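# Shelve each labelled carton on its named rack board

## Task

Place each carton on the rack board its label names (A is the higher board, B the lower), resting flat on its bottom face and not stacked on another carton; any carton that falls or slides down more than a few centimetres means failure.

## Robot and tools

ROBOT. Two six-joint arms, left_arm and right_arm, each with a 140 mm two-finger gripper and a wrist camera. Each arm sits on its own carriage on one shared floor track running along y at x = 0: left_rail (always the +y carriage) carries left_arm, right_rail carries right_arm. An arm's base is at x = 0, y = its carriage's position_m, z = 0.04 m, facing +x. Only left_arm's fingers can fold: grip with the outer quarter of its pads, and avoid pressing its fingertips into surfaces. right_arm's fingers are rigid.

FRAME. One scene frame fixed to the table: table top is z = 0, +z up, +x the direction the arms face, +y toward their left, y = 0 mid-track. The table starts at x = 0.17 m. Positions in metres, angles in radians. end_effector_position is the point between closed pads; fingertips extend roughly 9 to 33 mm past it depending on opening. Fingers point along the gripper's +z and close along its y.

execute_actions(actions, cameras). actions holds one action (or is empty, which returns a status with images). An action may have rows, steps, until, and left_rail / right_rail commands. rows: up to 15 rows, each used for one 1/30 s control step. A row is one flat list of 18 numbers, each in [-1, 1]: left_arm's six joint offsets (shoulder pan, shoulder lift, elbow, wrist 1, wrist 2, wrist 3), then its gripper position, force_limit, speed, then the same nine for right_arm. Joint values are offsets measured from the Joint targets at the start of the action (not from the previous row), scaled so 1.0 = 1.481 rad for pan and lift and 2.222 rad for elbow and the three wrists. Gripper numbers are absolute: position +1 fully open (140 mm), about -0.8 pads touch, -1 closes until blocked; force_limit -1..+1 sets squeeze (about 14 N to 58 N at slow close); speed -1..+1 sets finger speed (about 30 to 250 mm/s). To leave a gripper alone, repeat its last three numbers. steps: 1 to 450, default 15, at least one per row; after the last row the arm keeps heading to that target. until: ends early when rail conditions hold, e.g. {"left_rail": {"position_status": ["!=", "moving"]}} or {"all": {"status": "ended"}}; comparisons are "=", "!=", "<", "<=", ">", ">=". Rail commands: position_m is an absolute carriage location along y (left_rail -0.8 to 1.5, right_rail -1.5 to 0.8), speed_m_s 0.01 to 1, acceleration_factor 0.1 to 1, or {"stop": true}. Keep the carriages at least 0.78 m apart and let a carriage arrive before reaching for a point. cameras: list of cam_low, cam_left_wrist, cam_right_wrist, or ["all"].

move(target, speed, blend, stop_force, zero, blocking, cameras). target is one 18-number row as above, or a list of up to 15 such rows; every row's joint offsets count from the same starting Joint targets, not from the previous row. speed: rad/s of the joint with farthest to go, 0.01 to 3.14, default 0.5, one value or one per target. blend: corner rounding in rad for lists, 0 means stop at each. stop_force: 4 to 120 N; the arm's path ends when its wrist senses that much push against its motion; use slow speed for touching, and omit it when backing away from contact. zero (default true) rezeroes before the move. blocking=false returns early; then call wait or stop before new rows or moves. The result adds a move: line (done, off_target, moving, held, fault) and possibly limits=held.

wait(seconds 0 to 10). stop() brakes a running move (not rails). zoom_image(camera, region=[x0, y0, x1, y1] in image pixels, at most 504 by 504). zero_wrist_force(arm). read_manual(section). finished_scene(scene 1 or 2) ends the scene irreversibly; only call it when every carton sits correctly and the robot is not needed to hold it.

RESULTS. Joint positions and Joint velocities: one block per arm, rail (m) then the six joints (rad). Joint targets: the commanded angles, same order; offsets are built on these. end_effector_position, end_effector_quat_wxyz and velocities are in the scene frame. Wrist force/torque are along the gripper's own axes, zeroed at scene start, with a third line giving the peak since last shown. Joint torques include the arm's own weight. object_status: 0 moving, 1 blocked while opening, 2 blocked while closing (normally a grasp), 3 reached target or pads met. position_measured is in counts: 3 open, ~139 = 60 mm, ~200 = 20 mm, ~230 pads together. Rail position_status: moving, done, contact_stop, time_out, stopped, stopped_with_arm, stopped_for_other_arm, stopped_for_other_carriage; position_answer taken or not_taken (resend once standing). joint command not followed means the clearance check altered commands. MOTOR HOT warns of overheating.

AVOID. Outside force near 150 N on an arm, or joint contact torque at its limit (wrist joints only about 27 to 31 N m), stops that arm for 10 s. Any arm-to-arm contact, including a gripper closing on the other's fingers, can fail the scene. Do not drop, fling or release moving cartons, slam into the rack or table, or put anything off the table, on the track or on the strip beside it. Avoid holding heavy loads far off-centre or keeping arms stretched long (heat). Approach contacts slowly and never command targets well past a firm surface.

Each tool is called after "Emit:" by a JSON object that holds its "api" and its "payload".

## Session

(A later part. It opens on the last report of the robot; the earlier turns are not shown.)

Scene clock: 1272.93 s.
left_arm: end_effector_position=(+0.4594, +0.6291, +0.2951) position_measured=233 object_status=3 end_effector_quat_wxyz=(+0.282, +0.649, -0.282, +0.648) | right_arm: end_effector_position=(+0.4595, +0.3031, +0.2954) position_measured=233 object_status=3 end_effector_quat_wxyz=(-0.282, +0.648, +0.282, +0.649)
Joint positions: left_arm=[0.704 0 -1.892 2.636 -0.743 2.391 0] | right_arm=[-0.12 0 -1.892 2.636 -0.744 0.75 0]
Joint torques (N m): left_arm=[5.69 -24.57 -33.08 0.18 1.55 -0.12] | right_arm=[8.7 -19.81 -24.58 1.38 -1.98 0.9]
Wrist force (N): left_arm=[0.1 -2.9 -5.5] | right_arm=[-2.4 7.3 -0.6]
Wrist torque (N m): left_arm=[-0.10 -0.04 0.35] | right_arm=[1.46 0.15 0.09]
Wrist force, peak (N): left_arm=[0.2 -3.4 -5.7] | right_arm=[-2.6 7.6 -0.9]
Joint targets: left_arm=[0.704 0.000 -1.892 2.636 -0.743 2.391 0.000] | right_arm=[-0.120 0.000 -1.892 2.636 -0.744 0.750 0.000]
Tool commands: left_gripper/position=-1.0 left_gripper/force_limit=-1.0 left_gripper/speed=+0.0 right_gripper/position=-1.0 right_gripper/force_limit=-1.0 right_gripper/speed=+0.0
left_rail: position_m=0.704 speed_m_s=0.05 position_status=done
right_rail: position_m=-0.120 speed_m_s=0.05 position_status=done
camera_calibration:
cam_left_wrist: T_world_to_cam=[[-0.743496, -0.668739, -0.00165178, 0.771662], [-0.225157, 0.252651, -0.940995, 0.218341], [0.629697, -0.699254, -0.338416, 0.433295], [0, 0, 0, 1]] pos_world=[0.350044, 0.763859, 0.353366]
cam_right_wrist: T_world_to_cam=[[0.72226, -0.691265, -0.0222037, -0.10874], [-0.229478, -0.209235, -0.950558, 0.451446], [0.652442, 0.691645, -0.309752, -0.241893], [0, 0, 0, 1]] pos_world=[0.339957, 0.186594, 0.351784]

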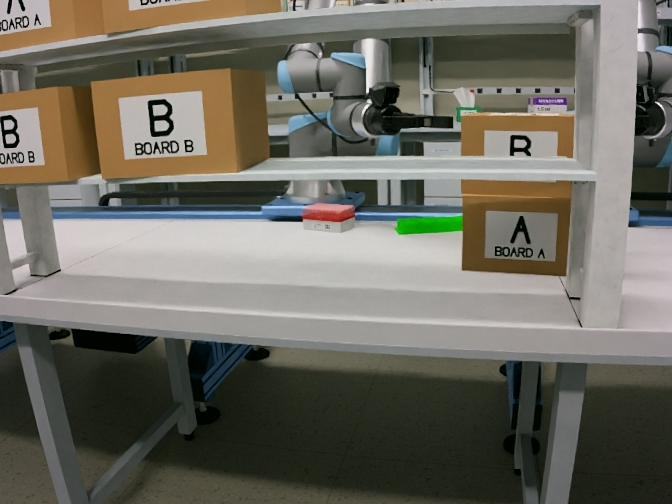

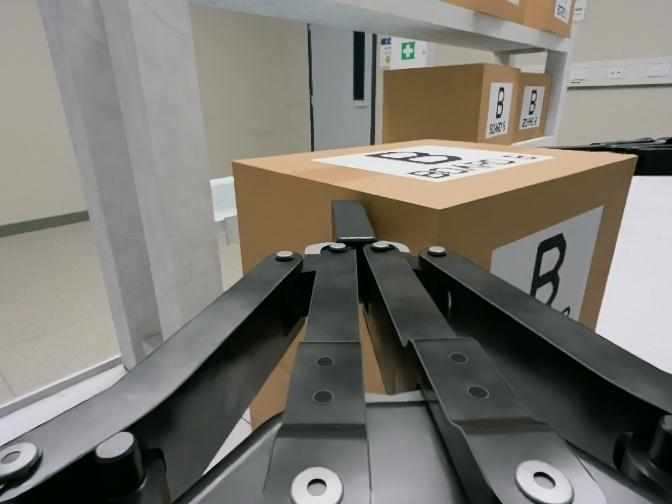

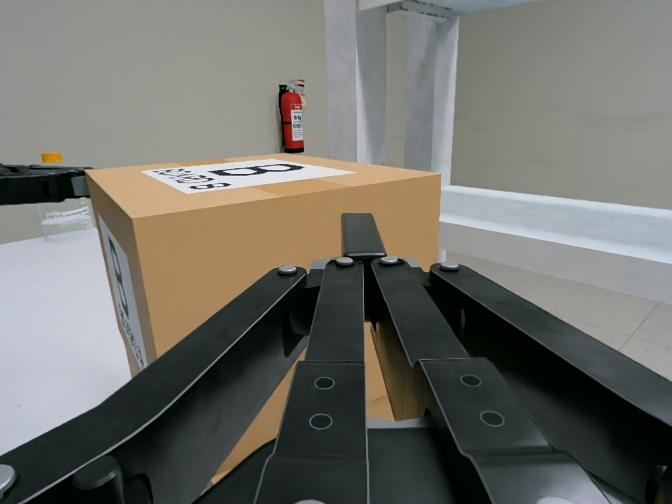

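Emit:
{"api": "execute_actions", "payload": {"actions": [{"right_rail":{"position_m":-0.108,"speed_m_s":0.03},"steps":60,"until":{"all":{"status":"ended"}}}]}}

Emit:
{"api": "move", "payload": {"target": [0,0,0,0,0.07,0,-1,-1,0,0,0,0,0,-0.07,0,-1,-1,0], "speed": 0.06, "stop_force": 12}}

Emit:
{"api": "move", "payload": {"target": [0,0,0,0,0.03,0,-1,-1,0,0,0,0,0,-0.03,0,-1,-1,0], "speed": 0.04, "stop_force": 34, "cameras": ["all"]}}

Scene clock: 1278.97 s.
left_arm: end_effector_position=(+0.4594, +0.6291, +0.2952) position_measured=233 object_status=3 end_effector_quat_wxyz=(+0.282, +0.649, -0.282, +0.648) | right_arm: end_effector_position=(+0.4595, +0.3151, +0.2954) position_measured=233 object_status=3 end_effector_quat_wxyz=(-0.282, +0.648, +0.282, +0.649)
Joint positions: left_arm=[0.704 0 -1.892 2.636 -0.743 2.391 0] | right_arm=[-0.108 0 -1.892 2.636 -0.744 0.75 0]
Joint torques (N m): left_arm=[-10.75 -9.95 -50.55 -3.14 2.8 0.17] | right_arm=[4.83 -18.28 -25.23 0.89 -1.9 0.87]
Wrist force (N): left_arm=[0.3 -1.3 -4.0] | right_arm=[-2.6 7.1 -0.7]
Wrist torque (N m): left_arm=[-0.08 -0.04 0.35] | right_arm=[1.43 0.20 0.10]
Wrist force, peak (N): left_arm=[-0.9 -2.1 -4.4] | right_arm=[-2.7 7.5 -0.7]
Joint targets: left_arm=[0.704 0.000 -1.892 2.636 -0.743 2.391 0.000] | right_arm=[-0.108 0.000 -1.892 2.636 -0.744 0.750 0.000]
Tool commands: left_gripper/position=-1.0 left_gripper/force_limit=-1.0 left_gripper/speed=+0.0 right_gripper/position=-1.0 right_gripper/force_limit=-1.0 right_gripper/speed=+0.0
left_rail: position_m=0.704 speed_m_s=0.05 position_status=done
right_rail: position_m=-0.108 speed_m_s=0.03 position_status=done

Scene clock: 1281.60 s.
left_arm: end_effector_position=(+0.4423, +0.6142, +0.2952) position_measured=233 object_status=3 end_effector_quat_wxyz=(+0.303, +0.639, -0.303, +0.639) | right_arm: end_effector_position=(+0.4426, +0.3298, +0.2954) position_measured=233 object_status=3 end_effector_quat_wxyz=(-0.303, +0.639, +0.303, +0.639)
Joint positions: left_arm=[0.704 0 -1.892 2.636 -0.743 2.457 0] | right_arm=[-0.108 0 -1.892 2.636 -0.744 0.685 0]
Joint torques (N m): left_arm=[-13.47 -3.76 -46.58 -3.03 0.88 0.01] | right_arm=[2.68 -17.28 -24.96 1.33 0.2 1.08]
Wrist force (N): left_arm=[-0.7 -10.9 -18.8] | right_arm=[-1.3 20.0 -15.5]
Wrist torque (N m): left_arm=[0.04 0.02 0.35] | right_arm=[1.23 0.16 0.08]
Wrist force, peak (N): left_arm=[-2.8 -19.3 -23.4] | right_arm=[-2.3 28.7 -23.0]
Joint targets: left_arm=[0.704 0.000 -1.892 2.636 -0.743 2.457 0.000] | right_arm=[-0.108 0.000 -1.892 2.636 -0.744 0.685 0.000]
left_rail: position_m=0.704 speed_m_s=0.05 position_status=done
right_rail: position_m=-0.108 speed_m_s=0.03 position_status=done
move: contact (left_arm, right_arm); left_arm: the wrist 2 is farthest, 0.089 rad from its target; right_arm: the wrist 2 is farthest, 0.090 rad from its target

Scene clock: 1282.93 s.
left_arm: end_effector_position=(+0.4403, +0.6126, +0.2952) position_measured=233 object_status=3 end_effector_quat_wxyz=(+0.306, +0.638, -0.306, +0.637) | right_arm: end_effector_position=(+0.4408, +0.3313, +0.2954) position_measured=233 object_status=3 end_effector_quat_wxyz=(-0.305, +0.638, +0.305, +0.638)
Joint positions: left_arm=[0.704 0 -1.892 2.636 -0.743 2.465 0] | right_arm=[-0.108 0 -1.892 2.636 -0.744 0.677 0]
Joint torques (N m): left_arm=[-42.01 -2.72 -46.7 -2.7 7.83 0.36] | right_arm=[43.6 -16.75 -25.09 1.16 -7.25 1.05]
Wrist force (N): left_arm=[-2.7 -43.8 -53.7] | right_arm=[-1.4 54.1 -52.0]
Wrist torque (N m): left_arm=[0.62 -0.17 0.36] | right_arm=[0.44 0.21 0.06]
Wrist force, peak (N): left_arm=[-3.7 -50.2 -60.8] | right_arm=[-1.9 59.9 -58.4]
Joint targets: left_arm=[0.704 0.000 -1.892 2.636 -0.743 2.465 0.000] | right_arm=[-0.108 0.000 -1.892 2.636 -0.744 0.677 0.000]
left_rail: position_m=0.704 speed_m_s=0.05 position_status=done
right_rail: position_m=-0.108 speed_m_s=0.03 position_status=done
move: contact (left_arm, right_arm); left_arm: the wrist 2 is farthest, 0.059 rad from its target; right_arm: the wrist 2 is farthest, 0.059 rad from its target
camera_calibration:
cam_left_wrist: T_world_to_cam=[[-0.790942, -0.611889, -0.00163766, 0.732537], [-0.205803, 0.268544, -0.941025, 0.200078], [0.576243, -0.743959, -0.338332, 0.484696], [0, 0, 0, 1]] pos_world=[0.341268, 0.755095, 0.353466]
cam_right_wrist: T_world_to_cam=[[0.770615, -0.636916, -0.0221408, -0.11504], [-0.213671, -0.225481, -0.950528, 0.451423], [0.600414, 0.737222, -0.309849, -0.241275], [0, 0, 0, 1]] pos_world=[0.329972, 0.20639, 0.351784]

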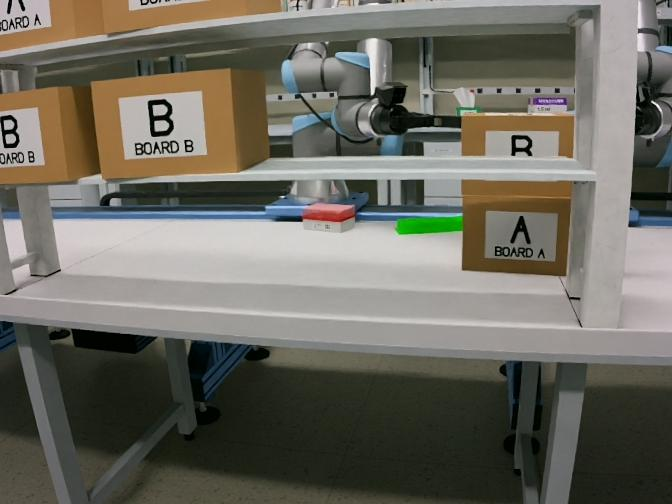

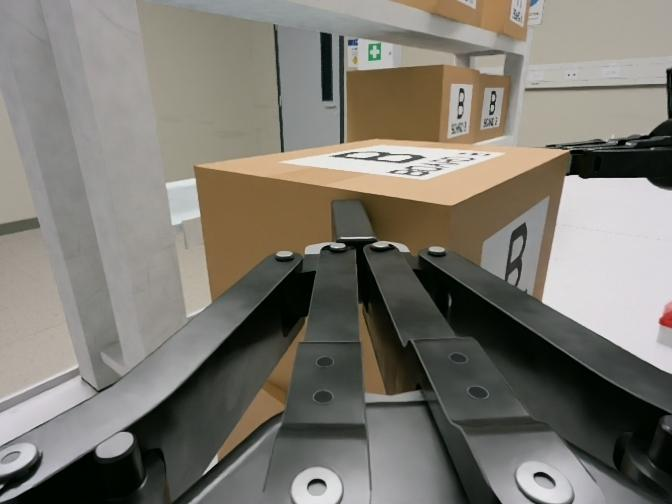

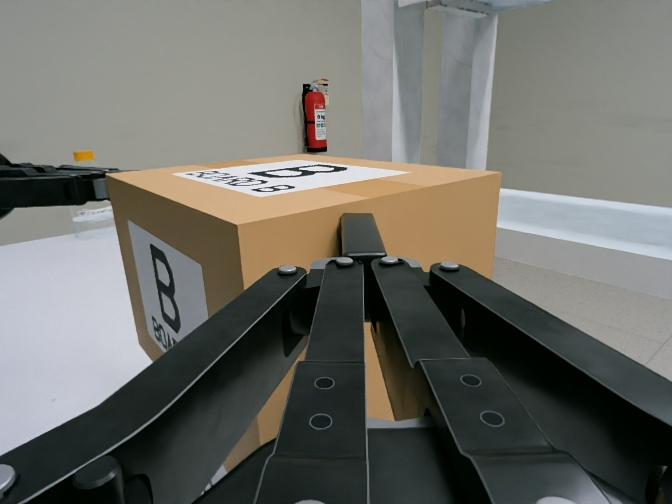

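Emit:
{"api": "move", "payload": {"target": [0,-0.119,-0.0618,0.1411,0,0,-1,-1,0,0,-0.119,-0.0618,0.1411,0,0,-1,-1,0], "speed": 0.15}}

Emit:
{"api": "execute_actions", "payload": {"actions": [{"left_rail":{"position_m":0.504,"speed_m_s":0.05,"acceleration_factor":0.15},"right_rail":{"position_m":-0.308,"speed_m_s":0.05,"acceleration_factor":0.15},"steps":250,"until":{"all":{"status":"ended"}}}], "cameras": ["all"]}}

Scene clock: 1293.70 s.
left_arm: end_effector_position=(+0.4402, +0.6126, +0.4008) position_measured=233 object_status=3 end_effector_quat_wxyz=(+0.306, +0.638, -0.306, +0.637) | right_arm: end_effector_position=(+0.4406, +0.3314, +0.4010) position_measured=233 object_status=3 end_effector_quat_wxyz=(-0.305, +0.638, +0.305, +0.638)
Joint positions: left_arm=[0.704 0 -2.068 2.499 -0.43 2.465 0] | right_arm=[-0.108 0 -2.069 2.499 -0.43 0.677 0]
Joint torques (N m): left_arm=[-39.73 -26.2 -63.36 -0.05 9.18 -0.27] | right_arm=[38.75 -17.36 -53.09 -0.37 -8.9 0.98]
Wrist force (N): left_arm=[-8.0 -43.1 -53.6] | right_arm=[-10.6 52.3 -52.5]
Wrist torque (N m): left_arm=[0.66 -0.43 0.16] | right_arm=[0.44 -0.37 0.10]
Wrist force, peak (N): left_arm=[-2.1 -43.7 -55.3] | right_arm=[-1.3 55.0 -52.5]
Joint targets: left_arm=[0.704 0.000 -2.069 2.499 -0.430 2.465 0.000] | right_arm=[-0.108 0.000 -2.069 2.499 -0.430 0.677 0.000]
left_rail: position_m=0.704 speed_m_s=0.05 position_status=done
right_rail: position_m=-0.108 speed_m_s=0.03 position_status=done
move: done

Scene clock: 1298.40 s.
left_arm: end_effector_position=(+0.4402, +0.4126, +0.4009) position_measured=233 object_status=3 end_effector_quat_wxyz=(+0.306, +0.638, -0.306, +0.637) | right_arm: end_effector_position=(+0.4406, +0.1314, +0.4011) position_measured=233 object_status=3 end_effector_quat_wxyz=(-0.305, +0.638, +0.305, +0.638)
Joint positions: left_arm=[0.504 0 -2.069 2.499 -0.43 2.465 0] | right_arm=[-0.308 0 -2.069 2.499 -0.43 0.677 0]
Joint torques (N m): left_arm=[-27.16 -26.21 -62.24 -0.48 9.79 0.31] | right_arm=[25.65 -15.78 -52.29 -0.5 -10.55 0.71]
Wrist force (N): left_arm=[-8.6 -44.1 -55.0] | right_arm=[-11.1 53.5 -53.9]
Wrist torque (N m): left_arm=[0.74 -0.35 0.17] | right_arm=[0.38 -0.32 0.09]
Wrist force, peak (N): left_arm=[-8.8 -44.6 -55.4] | right_arm=[-11.7 54.3 -54.2]
Joint targets: left_arm=[0.504 0.000 -2.069 2.499 -0.430 2.465 0.000] | right_arm=[-0.308 0.000 -2.069 2.499 -0.430 0.677 0.000]
Tool commands: left_gripper/position=-1.0 left_gripper/force_limit=-1.0 left_gripper/speed=+0.0 right_gripper/position=-1.0 right_gripper/force_limit=-1.0 right_gripper/speed=+0.0
left_rail: position_m=0.504 speed_m_s=0.05 position_status=done
right_rail: position_m=-0.308 speed_m_s=0.05 position_status=done
camera_calibration:
cam_left_wrist: T_world_to_cam=[[-0.790959, -0.611867, -0.00171253, 0.61036], [-0.20574, 0.268593, -0.941026, 0.353111], [0.576243, -0.74396, -0.338331, 0.371632], [0, 0, 0, 1]] pos_world=[0.341268, 0.555095, 0.459067]
cam_right_wrist: T_world_to_cam=[[0.770633, -0.636897, -0.0220684, -0.240045], [-0.213554, -0.225459, -0.950559, 0.506752], [0.600433, 0.737245, -0.309758, -0.0610675], [0, 0, 0, 1]] pos_world=[0.329872, 0.00638991, 0.457484]

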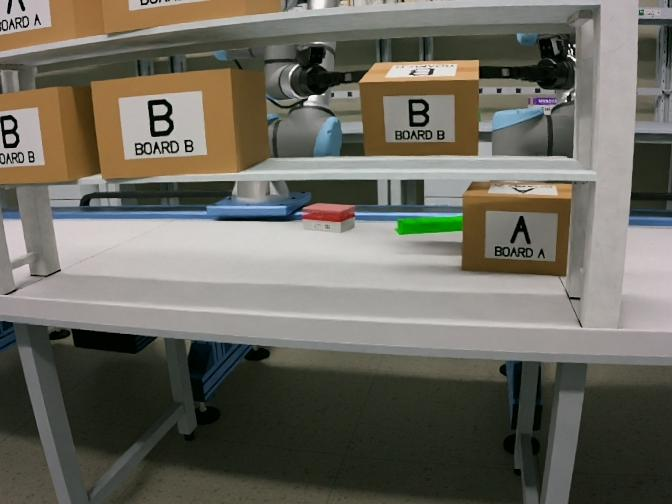

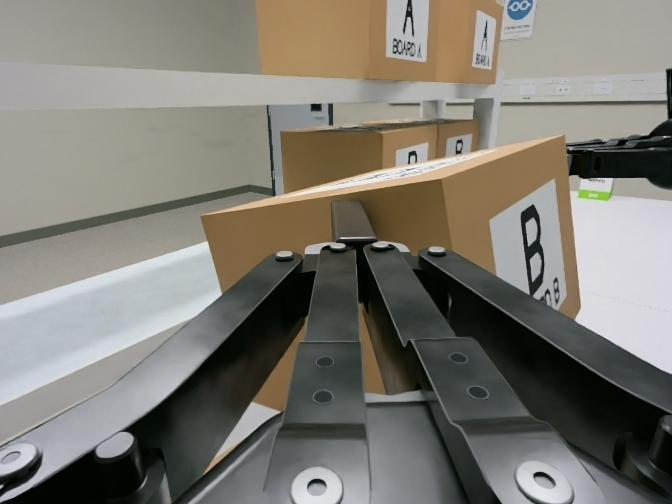

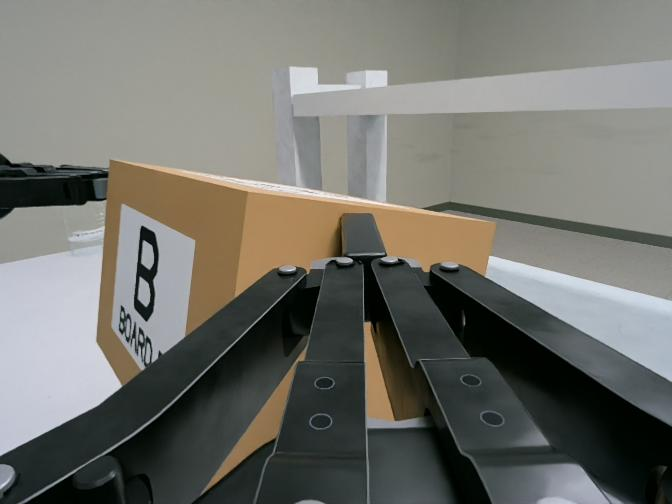

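Emit:
{"api": "move", "payload": {"target": [0,0.036,0.0266,-0.1405,0,0,-1,-1,0,0,0.036,0.0266,-0.1405,0,0,-1,-1,0], "speed": 0.12, "cameras": ["all"]}}

Scene clock: 1314.63 s.
left_arm: end_effector_position=(+0.4588, +0.4126, +0.4036) position_measured=233 object_status=3 end_effector_quat_wxyz=(+0.274, +0.571, -0.335, +0.698) | right_arm: end_effector_position=(+0.4592, +0.1313, +0.4039) position_measured=233 object_status=3 end_effector_quat_wxyz=(-0.273, +0.571, +0.334, +0.698)
Joint positions: left_arm=[0.504 0 -2.015 2.558 -0.742 2.465 0] | right_arm=[-0.308 0 -2.015 2.558 -0.742 0.677 0]
Joint torques (N m): left_arm=[-20.3 12.31 -39.43 -8.97 10.52 0.13] | right_arm=[18.68 2.92 -36.44 -10.16 -12.05 0.74]
Wrist force (N): left_arm=[-8.7 -42.0 -55.3] | right_arm=[-11.8 52.2 -54.3]
Wrist torque (N m): left_arm=[0.70 -0.42 0.18] | right_arm=[0.54 -0.39 0.11]
Wrist force, peak (N): left_arm=[-9.2 -44.4 -55.2] | right_arm=[-11.5 54.2 -54.2]
Joint targets: left_arm=[0.504 0.000 -2.015 2.558 -0.742 2.465 0.000] | right_arm=[-0.308 0.000 -2.015 2.558 -0.742 0.677 0.000]
left_rail: position_m=0.504 speed_m_s=0.05 position_status=done
right_rail: position_m=-0.308 speed_m_s=0.05 position_status=done
move: done
camera_calibration:
cam_left_wrist: T_world_to_cam=[[-0.774941, -0.611841, -0.158484, 0.680992], [-0.0150619, 0.268559, -0.963145, 0.281027], [0.631854, -0.743994, -0.217333, 0.287515], [0, 0, 0, 1]] pos_world=[0.350294, 0.555095, 0.441083]
cam_right_wrist: T_world_to_cam=[[0.759736, -0.636875, 0.13112, -0.311182], [-0.0208908, -0.225454, -0.97403, 0.43439], [0.649896, 0.737266, -0.184591, -0.144641], [0, 0, 0, 1]] pos_world=[0.339493, 0.00639005, 0.437212]

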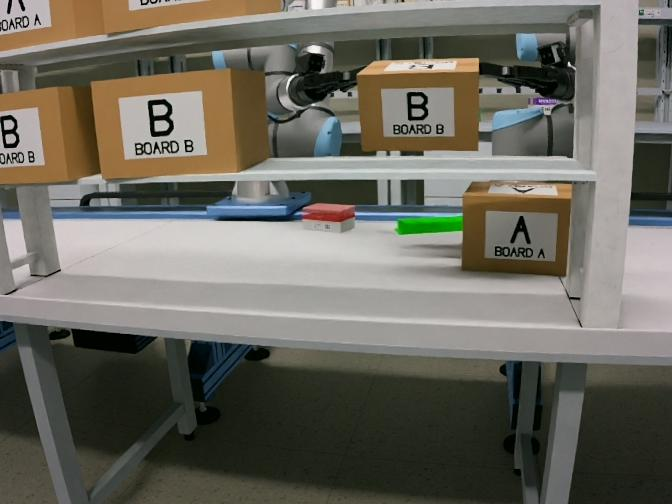

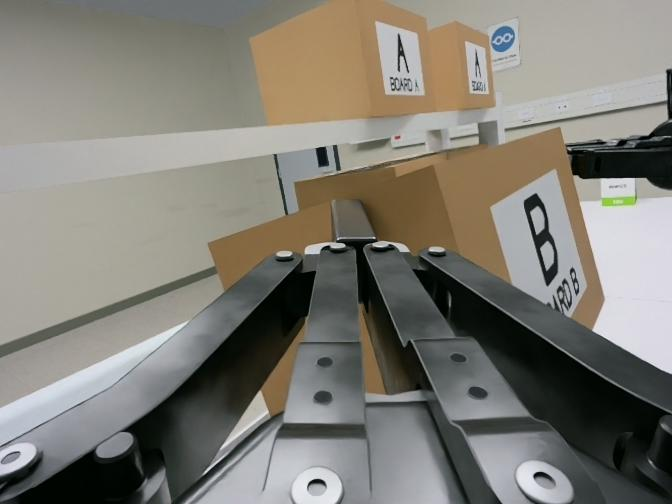

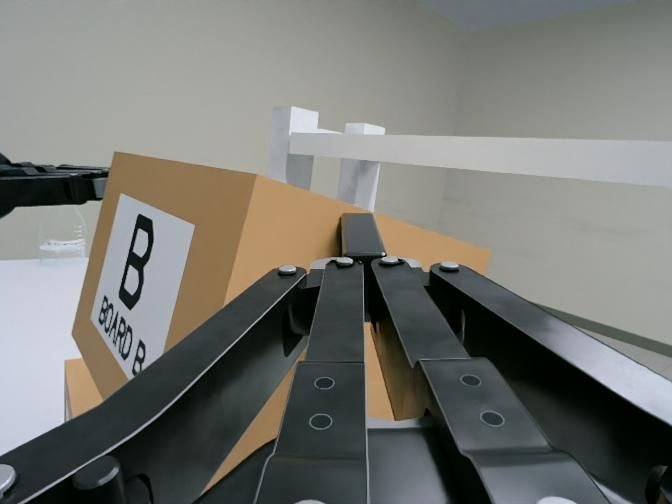

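Emit:
{"api": "move", "payload": {"target": [[0,0.1242,-0.095,0.1017,0,0,-1,-1,0,0,0.1242,-0.095,0.1017,0,0,-1,-1,0],[0,0.2546,-0.1674,0.0873,0,0,-1,-1,0,0,0.2546,-0.1674,0.0873,0,0,-1,-1,0]], "blend": [0.03,0], "speed": 0.12, "stop_force": 30, "cameras": ["all"]}}

Scene clock: 1339.03 s.
left_arm: end_effector_position=(+0.6601, +0.4126, +0.4146) position_measured=233 object_status=3 end_effector_quat_wxyz=(+0.306, +0.638, -0.306, +0.638) | right_arm: end_effector_position=(+0.6605, +0.1313, +0.4149) position_measured=233 object_status=3 end_effector_quat_wxyz=(-0.305, +0.637, +0.305, +0.638)
Joint positions: left_arm=[0.504 0 -1.638 2.186 -0.548 2.465 0] | right_arm=[-0.308 0 -1.638 2.186 -0.548 0.677 0]
Joint torques (N m): left_arm=[-31.75 -10.44 -55.63 -5.33 12.19 0.08] | right_arm=[26.33 -32.15 -50.55 -8.87 -14.77 0.74]
Wrist force (N): left_arm=[4.2 -31.0 -48.3] | right_arm=[-9.8 44.7 -44.2]
Wrist torque (N m): left_arm=[0.47 0.02 0.10] | right_arm=[0.62 -0.49 0.12]
Wrist force, peak (N): left_arm=[-9.6 -42.0 -56.6] | right_arm=[-12.0 51.7 -55.8]
Joint targets: left_arm=[0.504 0.000 -1.638 2.186 -0.548 2.465 0.000] | right_arm=[-0.308 0.000 -1.638 2.186 -0.548 0.677 0.000]
left_rail: position_m=0.504 speed_m_s=0.05 position_status=done
right_rail: position_m=-0.308 speed_m_s=0.05 position_status=done
move: done
camera_calibration:
cam_left_wrist: T_world_to_cam=[[-0.790967, -0.611855, -0.00221259, 0.784471], [-0.205121, 0.268571, -0.941167, 0.410958], [0.576452, -0.743978, -0.337935, 0.249314], [0, 0, 0, 1]] pos_world=[0.56107, 0.555095, 0.472767]
cam_right_wrist: T_world_to_cam=[[0.770672, -0.636863, -0.0216778, -0.409398], [-0.213069, -0.225477, -0.950664, 0.566476], [0.600555, 0.737269, -0.309464, -0.188931], [0, 0, 0, 1]] pos_world=[0.549673, 0.00629007, 0.471186]

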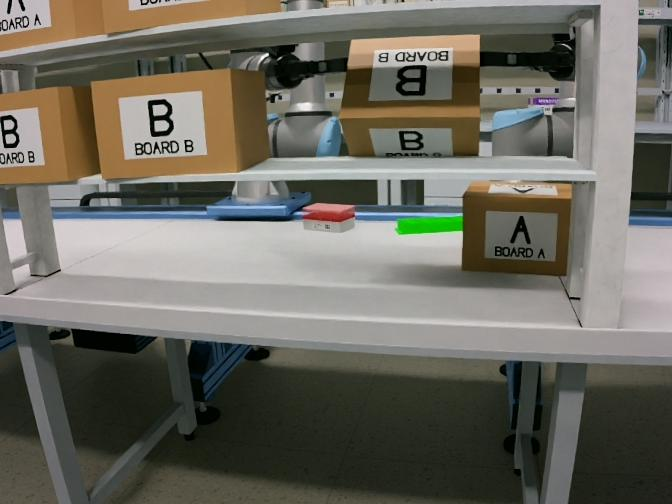

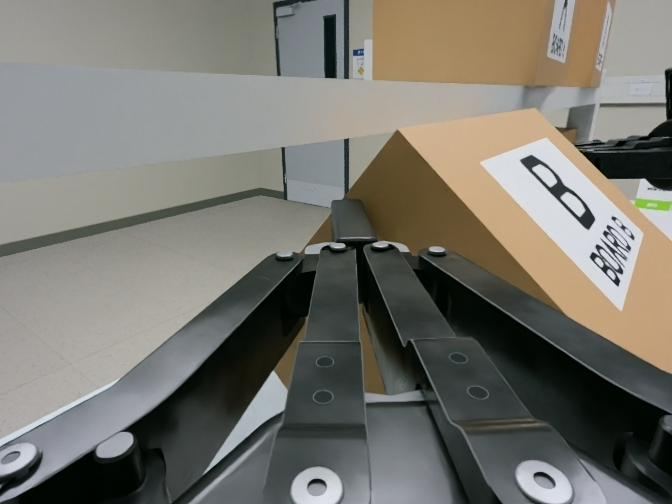

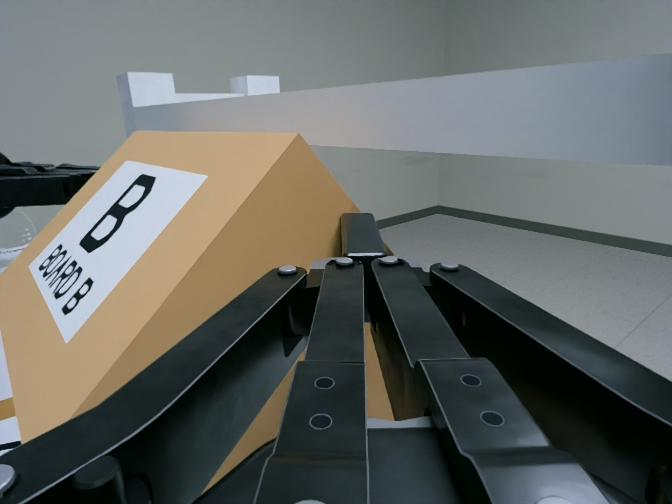

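Emit:
{"api": "move", "payload": {"target": [0,-0.1304,0.0724,0.0144,0,0,-1,-1,0,0,-0.1304,0.0724,0.0144,0,0,-1,-1,0], "speed": 0.1, "cameras": ["all"]}}

Scene clock: 1345.20 s.
left_arm: end_effector_position=(+0.5530, +0.4126, +0.4113) position_measured=233 object_status=3 end_effector_quat_wxyz=(+0.306, +0.637, -0.306, +0.638) | right_arm: end_effector_position=(+0.5534, +0.1313, +0.4116) position_measured=233 object_status=3 end_effector_quat_wxyz=(-0.305, +0.637, +0.306, +0.638)
Joint positions: left_arm=[0.504 0 -1.831 2.346 -0.516 2.465 0] | right_arm=[-0.308 0 -1.831 2.346 -0.516 0.677 0]
Joint torques (N m): left_arm=[-50.01 -44.36 -39.83 -0.25 13.18 -0.11] | right_arm=[31.51 -34.14 -35.39 0.04 -16.51 0.77]
Wrist force (N): left_arm=[-8.1 -39.8 -49.1] | right_arm=[-11.9 49.3 -48.5]
Wrist torque (N m): left_arm=[0.62 -0.24 0.40] | right_arm=[0.51 -0.26 -0.23]
Wrist force, peak (N): left_arm=[-8.4 -39.7 -49.7] | right_arm=[-12.1 49.2 -48.9]
Joint targets: left_arm=[0.504 0.000 -1.831 2.347 -0.516 2.465 0.000] | right_arm=[-0.308 0.000 -1.831 2.347 -0.516 0.677 0.000]
left_rail: position_m=0.504 speed_m_s=0.05 position_status=done
right_rail: position_m=-0.308 speed_m_s=0.05 position_status=done
move: done
camera_calibration:
cam_left_wrist: T_world_to_cam=[[-0.790954, -0.611871, -0.00238793, 0.699837], [-0.204929, 0.268581, -0.941206, 0.385809], [0.576537, -0.743961, -0.337825, 0.309837], [0, 0, 0, 1]] pos_world=[0.45397, 0.555095, 0.469467]
cam_right_wrist: T_world_to_cam=[[0.770677, -0.636865, -0.0214337, -0.326983], [-0.212761, -0.225467, -0.950735, 0.54044], [0.600657, 0.73727, -0.309263, -0.125846], [0, 0, 0, 1]] pos_world=[0.442574, 0.00639008, 0.467888]

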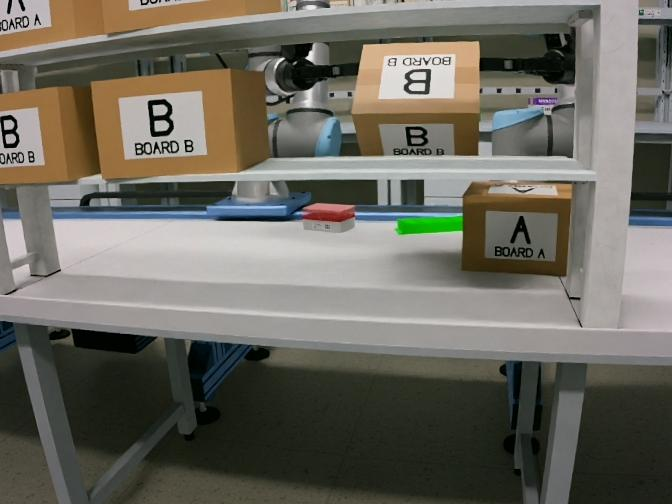

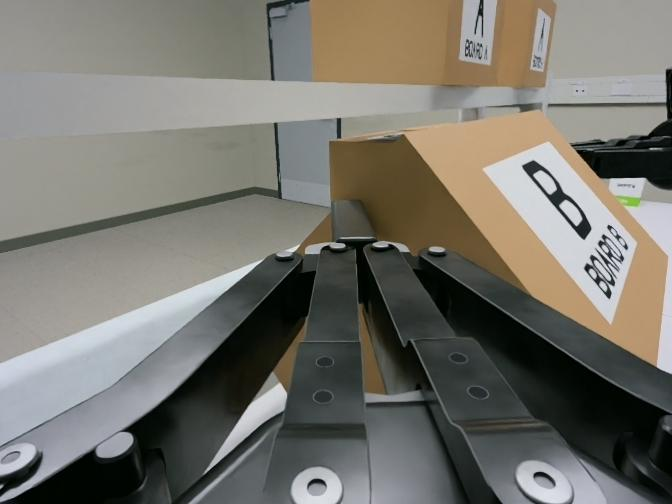

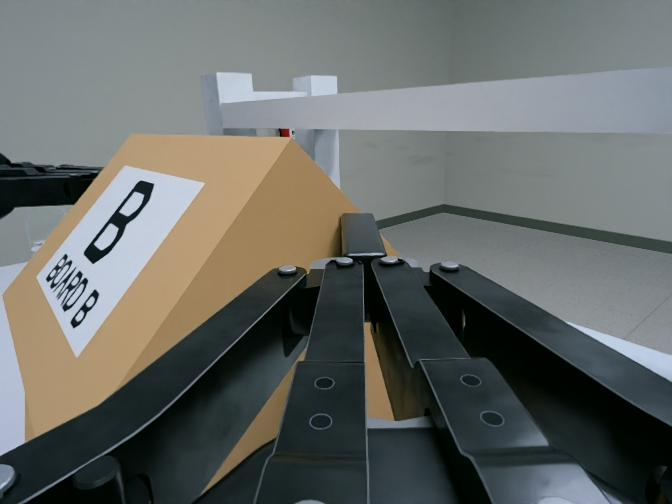

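Emit:
{"api": "execute_actions", "payload": {"actions": [{"left_rail":{"position_m":0.704},"right_rail":{"position_m":-0.108},"steps":250,"until":{"all":{"status":"ended"}}}]}}

Emit:
{"api": "move", "payload": {"target": [0,-0.0067,0.042,-0.0385,0,0,-1,-1,0,0,-0.0067,0.042,-0.0385,0,0,-1,-1,0], "speed": 0.08, "stop_force": 12, "cameras": ["all"]}}

Scene clock: 1371.63 s.
left_arm: end_effector_position=(+0.5529, +0.6126, +0.4113) position_measured=233 object_status=3 end_effector_quat_wxyz=(+0.306, +0.637, -0.306, +0.638) | right_arm: end_effector_position=(+0.5533, +0.3313, +0.4116) position_measured=233 object_status=3 end_effector_quat_wxyz=(-0.305, +0.637, +0.306, +0.638)
Joint positions: left_arm=[0.704 0 -1.831 2.347 -0.516 2.465 0] | right_arm=[-0.108 0 -1.831 2.347 -0.516 0.677 0]
Joint torques (N m): left_arm=[-47.8 -44.79 -42 -1.03 14.88 0.17] | right_arm=[43.23 -35.78 -36.23 -0.13 -18.94 0.76]
Wrist force (N): left_arm=[-7.4 -39.4 -49.6] | right_arm=[-11.0 49.1 -48.4]
Wrist torque (N m): left_arm=[0.67 -0.18 0.39] | right_arm=[0.56 -0.25 -0.23]
Wrist force, peak (N): left_arm=[-7.1 -39.8 -49.9] | right_arm=[-12.2 49.5 -48.6]
Joint targets: left_arm=[0.704 0.000 -1.831 2.347 -0.516 2.465 0.000] | right_arm=[-0.108 0.000 -1.831 2.347 -0.516 0.677 0.000]
Tool commands: left_gripper/position=-1.0 left_gripper/force_limit=-1.0 left_gripper/speed=+0.0 right_gripper/position=-1.0 right_gripper/force_limit=-1.0 right_gripper/speed=+0.0
left_rail: position_m=0.704 speed_m_s=0.05 position_status=done
right_rail: position_m=-0.108 speed_m_s=0.05 position_status=done

Scene clock: 1373.80 s.
left_arm: end_effector_position=(+0.5221, +0.6126, +0.3697) position_measured=233 object_status=3 end_effector_quat_wxyz=(+0.305, +0.637, -0.306, +0.638) | right_arm: end_effector_position=(+0.5225, +0.3313, +0.3700) position_measured=233 object_status=3 end_effector_quat_wxyz=(-0.305, +0.637, +0.306, +0.639)
Joint positions: left_arm=[0.704 0 -1.841 2.44 -0.602 2.465 0] | right_arm=[-0.108 0 -1.841 2.44 -0.602 0.677 0]
Joint torques (N m): left_arm=[-50.23 -40.74 -35.59 -7.54 14.95 0.47] | right_arm=[45.8 -34.13 -33.61 -8.75 -19.72 0.56]
Wrist force (N): left_arm=[-7.8 -40.6 -50.7] | right_arm=[-11.3 50.5 -50.1]
Wrist torque (N m): left_arm=[0.68 -0.16 0.39] | right_arm=[0.62 -0.24 -0.16]
Wrist force, peak (N): left_arm=[-8.5 -40.9 -50.9] | right_arm=[-11.9 50.9 -50.3]
Joint targets: left_arm=[0.704 0.000 -1.841 2.440 -0.602 2.465 0.000] | right_arm=[-0.108 0.000 -1.841 2.440 -0.602 0.677 0.000]
left_rail: position_m=0.704 speed_m_s=0.05 position_status=done
right_rail: position_m=-0.108 speed_m_s=0.05 position_status=done
move: done
camera_calibration:
cam_left_wrist: T_world_to_cam=[[-0.790963, -0.611851, -0.00406353, 0.798222], [-0.20288, 0.268525, -0.941666, 0.285752], [0.57725, -0.743998, -0.336525, 0.461607], [0, 0, 0, 1]] pos_world=[0.422875, 0.755095, 0.427669]
cam_right_wrist: T_world_to_cam=[[0.770708, -0.636883, -0.0197282, -0.177356], [-0.210667, -0.225469, -0.951201, 0.538449], [0.601355, 0.737254, -0.307941, -0.268485], [0, 0, 0, 1]] pos_world=[0.411578, 0.20639, 0.425997]

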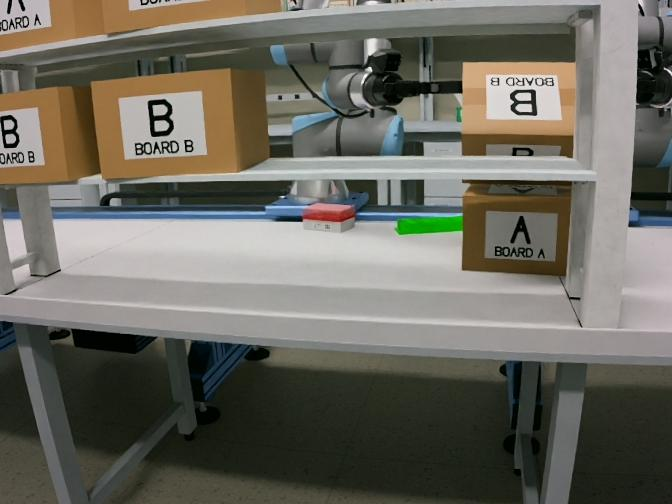

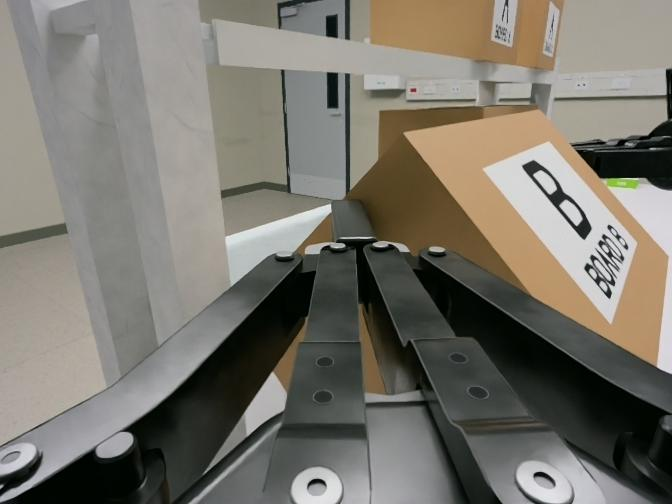

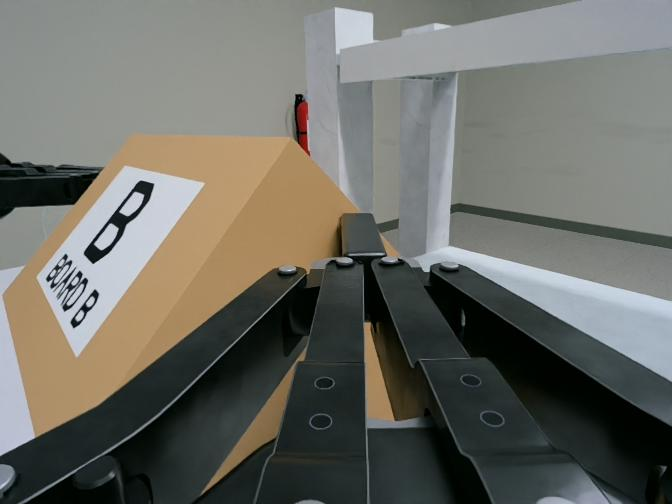

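Emit:
{"api": "move", "payload": {"target": [0,0.0334,0.0157,-0.0365,0,0,-1,-1,0,0,0.0334,0.0157,-0.0365,0,0,-1,-1,0], "speed": 0.05, "stop_force": 12, "cameras": ["all"]}}

Scene clock: 1389.10 s.
left_arm: end_effector_position=(+0.5225, +0.6126, +0.3569) position_measured=233 object_status=3 end_effector_quat_wxyz=(+0.306, +0.637, -0.306, +0.638) | right_arm: end_effector_position=(+0.5230, +0.3313, +0.3551) position_measured=233 object_status=3 end_effector_quat_wxyz=(-0.305, +0.637, +0.306, +0.638)
Joint positions: left_arm=[0.704 0 -1.821 2.454 -0.634 2.465 0] | right_arm=[-0.108 0 -1.818 2.456 -0.64 0.677 0]
Joint torques (N m): left_arm=[-41.98 -35.92 -50.82 1.98 15.67 -0.05] | right_arm=[45.56 -34.43 -48.07 -0.28 -20.86 0.33]
Wrist force (N): left_arm=[2.9 -40.2 -50.3] | right_arm=[-10.8 49.6 -48.4]
Wrist torque (N m): left_arm=[0.61 0.19 0.36] | right_arm=[0.61 -0.18 -0.11]
Wrist force, peak (N): left_arm=[-8.0 -41.1 -50.8] | right_arm=[-1.9 52.6 -52.9]
Joint targets: left_arm=[0.704 0.000 -1.821 2.454 -0.634 2.465 0.000] | right_arm=[-0.108 0.000 -1.818 2.456 -0.640 0.677 0.000]
left_rail: position_m=0.704 speed_m_s=0.05 position_status=done
right_rail: position_m=-0.108 speed_m_s=0.05 position_status=done
move: contact (left_arm, right_arm); left_arm: the wrist 1 is farthest, 0.049 rad from its target; right_arm: the wrist 1 is farthest, 0.043 rad from its target
camera_calibration:
cam_left_wrist: T_world_to_cam=[[-0.790982, -0.611831, -0.00321241, 0.798282], [-0.203937, 0.268596, -0.941417, 0.27411], [0.576851, -0.743989, -0.33723, 0.457408], [0, 0, 0, 1]] pos_world=[0.423472, 0.755095, 0.414868]
cam_right_wrist: T_world_to_cam=[[0.770692, -0.636872, -0.0207046, -0.177701], [-0.21184, -0.225437, -0.950948, 0.52496], [0.600965, 0.737274, -0.308657, -0.272921], [0, 0, 0, 1]] pos_world=[0.412176, 0.20639, 0.411292]

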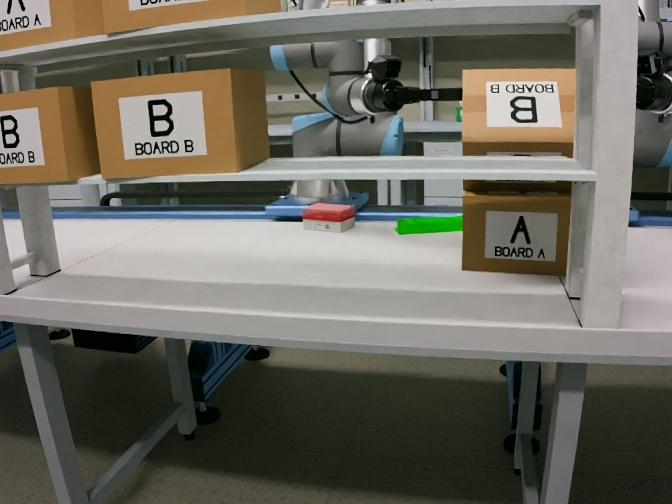

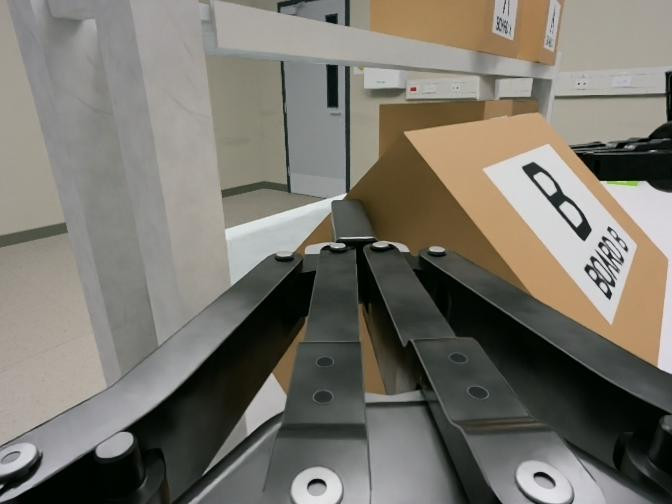

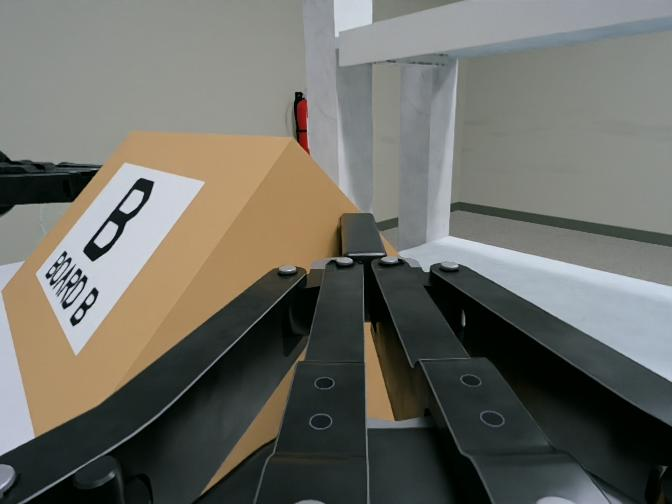

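Emit:
{"api": "move", "payload": {"target": [[0,-0.073,0.0432,0.0059,0,0,-1,-1,0,0,-0.075,0.0423,0.0086,0,0,-1,-1,0],[0,-0.0955,0.0976,-0.0335,0,0,-1,-1,0,0,-0.0976,0.0967,-0.0308,0,0,-1,-1,0]], "blend": [0.03,0], "speed": 0.06, "stop_force": 28, "cameras": ["all"]}}

Scene clock: 1408.53 s.
left_arm: end_effector_position=(+0.4135, +0.6125, +0.2956) position_measured=233 object_status=3 end_effector_quat_wxyz=(+0.306, +0.637, -0.306, +0.638) | right_arm: end_effector_position=(+0.4541, +0.3314, +0.3330) position_measured=233 object_status=3 end_effector_quat_wxyz=(-0.305, +0.638, +0.305, +0.638)
Joint positions: left_arm=[0.704 0 -1.963 2.671 -0.709 2.465 0] | right_arm=[-0.108 0 -1.936 2.574 -0.638 0.677 0]
Joint torques (N m): left_arm=[4.97 -23.03 -28.96 -4.96 -1.81 0.13] | right_arm=[-15.15 -12.53 -38.36 -5.65 2.85 0.67]
Wrist force (N): left_arm=[-0.6 0.7 0.1] | right_arm=[-5.9 3.4 -2.1]
Wrist torque (N m): left_arm=[-0.13 -0.01 0.37] | right_arm=[0.62 0.91 0.06]
Wrist force, peak (N): left_arm=[53.4 -36.2 -77.3] | right_arm=[57.7 47.0 -92.5]
Joint targets: left_arm=[0.704 0.000 -1.963 2.671 -0.709 2.465 0.000] | right_arm=[-0.108 0.000 -1.936 2.574 -0.638 0.677 0.000]
left_rail: position_m=0.704 speed_m_s=0.05 position_status=done
right_rail: position_m=-0.108 speed_m_s=0.05 position_status=done
move: contact (right_arm); right_arm: the elbow is farthest, 0.097 rad from its target
camera_calibration:
cam_left_wrist: T_world_to_cam=[[-0.791006, -0.611804, -0.002441, 0.711581], [-0.204797, 0.268538, -0.941247, 0.194519], [0.576514, -0.744032, -0.337711, 0.499955], [0, 0, 0, 1]] pos_world=[0.31447, 0.755095, 0.353667]
cam_right_wrist: T_world_to_cam=[[0.770735, -0.636774, -0.0220389, -0.124581], [-0.213436, -0.225437, -0.950591, 0.489889], [0.600344, 0.737358, -0.309663, -0.237852], [0, 0, 0, 1]] pos_world=[0.343372, 0.206491, 0.389285]

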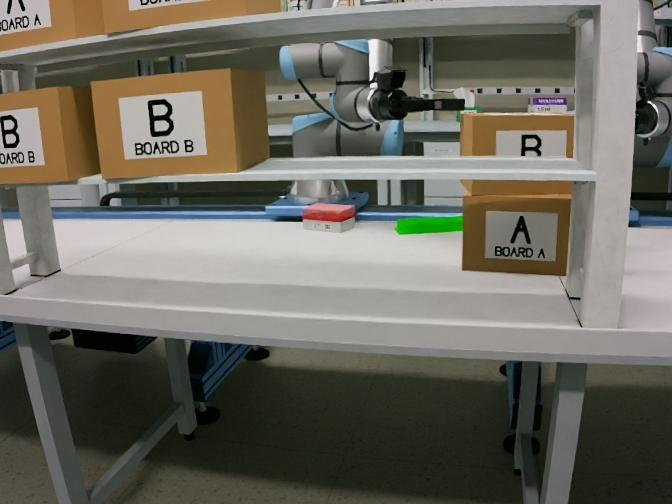

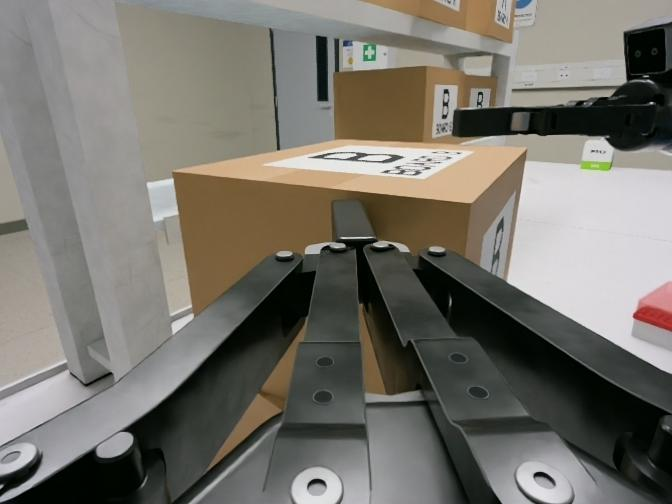

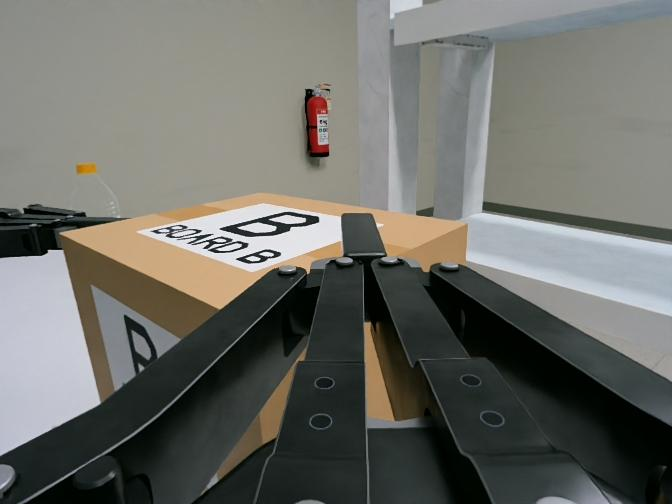

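Emit:
{"api": "execute_actions", "payload": {"actions": [{"left_rail":{"position_m":0.74},"right_rail":{"position_m":-0.145},"steps":100,"until":{"all":{"status":"ended"}}}]}}

Emit:
{"api": "move", "payload": {"target": [0,0.0971,-0.0349,-0.0293,-0.0333,0,-1,-1,0,0,0.0789,0.0087,-0.0613,0.0331,0,-1,-1,0], "speed": 0.15, "stop_force": 15, "cameras": ["all"]}}

Scene clock: 1420.37 s.
left_arm: end_effector_position=(+0.4135, +0.6486, +0.2956) position_measured=233 object_status=3 end_effector_quat_wxyz=(+0.306, +0.637, -0.306, +0.638) | right_arm: end_effector_position=(+0.4541, +0.2944, +0.3329) position_measured=233 object_status=3 end_effector_quat_wxyz=(-0.305, +0.638, +0.305, +0.638)
Joint positions: left_arm=[0.74 0 -1.963 2.671 -0.709 2.465 0] | right_arm=[-0.145 0 -1.936 2.574 -0.638 0.677 0]
Joint torques (N m): left_arm=[11.51 -24.6 -28.15 -5.21 -1.8 -0.09] | right_arm=[-14.76 1.42 -27.74 -5.58 3.06 0.38]
Wrist force (N): left_arm=[-0.8 0.4 -0.2] | right_arm=[-6.0 3.5 -2.0]
Wrist torque (N m): left_arm=[-0.20 0.03 0.36] | right_arm=[0.64 0.94 0.06]
Wrist force, peak (N): left_arm=[-0.7 1.1 0.2] | right_arm=[-6.3 3.5 -2.1]
Joint targets: left_arm=[0.740 0.000 -1.963 2.671 -0.709 2.465 0.000] | right_arm=[-0.145 0.000 -1.936 2.574 -0.638 0.677 0.000]
Tool commands: left_gripper/position=-1.0 left_gripper/force_limit=-1.0 left_gripper/speed=+0.0 right_gripper/position=-1.0 right_gripper/force_limit=-1.0 right_gripper/speed=+0.0
left_rail: position_m=0.740 speed_m_s=0.05 position_status=done
right_rail: position_m=-0.145 speed_m_s=0.05 position_status=done

Scene clock: 1422.37 s.
left_arm: end_effector_position=(+0.4904, +0.6651, +0.2951) position_measured=233 object_status=3 end_effector_quat_wxyz=(+0.282, +0.649, -0.282, +0.648) | right_arm: end_effector_position=(+0.4908, +0.2779, +0.2953) position_measured=233 object_status=3 end_effector_quat_wxyz=(-0.282, +0.648, +0.282, +0.649)
Joint positions: left_arm=[0.74 0 -1.819 2.593 -0.774 2.391 0] | right_arm=[-0.145 0 -1.819 2.593 -0.775 0.751 0]
Joint torques (N m): left_arm=[11.61 8.49 -48.79 -5.58 -2.14 -0.33] | right_arm=[-13.46 -1.45 -23.25 -6.34 3.52 0.36]
Wrist force (N): left_arm=[-0.5 0.5 0.3] | right_arm=[-6.3 3.0 -2.0]
Wrist torque (N m): left_arm=[-0.16 -0.04 0.35] | right_arm=[0.50 1.00 0.07]
Wrist force, peak (N): left_arm=[-0.9 1.4 -0.9] | right_arm=[-6.9 3.6 -2.0]
Joint targets: left_arm=[0.740 0.000 -1.819 2.593 -0.774 2.391 0.000] | right_arm=[-0.145 0.000 -1.819 2.593 -0.775 0.751 0.000]
left_rail: position_m=0.740 speed_m_s=0.05 position_status=done
right_rail: position_m=-0.145 speed_m_s=0.05 position_status=done
move: done
camera_calibration:
cam_left_wrist: T_world_to_cam=[[-0.743614, -0.668607, -0.00150772, 0.818748], [-0.225226, 0.252615, -0.940988, 0.216301], [0.629532, -0.699393, -0.338436, 0.439065], [0, 0, 0, 1]] pos_world=[0.381143, 0.799859, 0.353366]
cam_right_wrist: T_world_to_cam=[[0.721784, -0.691767, -0.0220549, -0.148426], [-0.229462, -0.209112, -0.950589, 0.453245], [0.652974, 0.69118, -0.309668, -0.245071], [0, 0, 0, 1]] pos_world=[0.371159, 0.161491, 0.351685]

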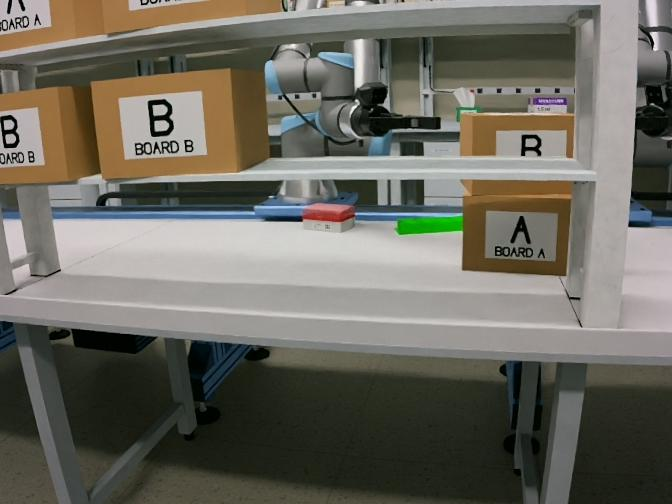

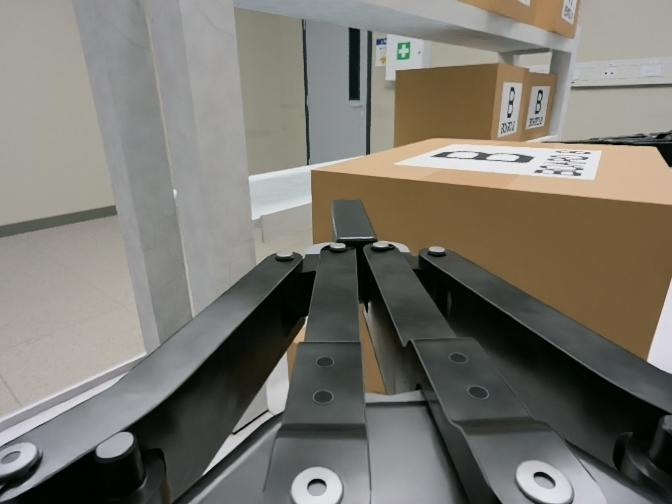

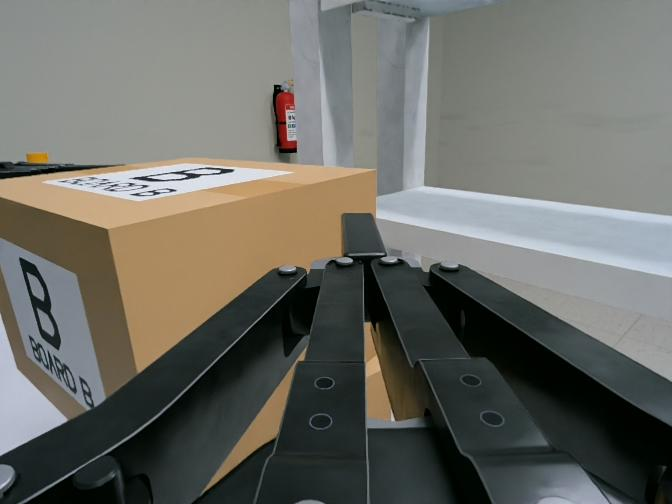

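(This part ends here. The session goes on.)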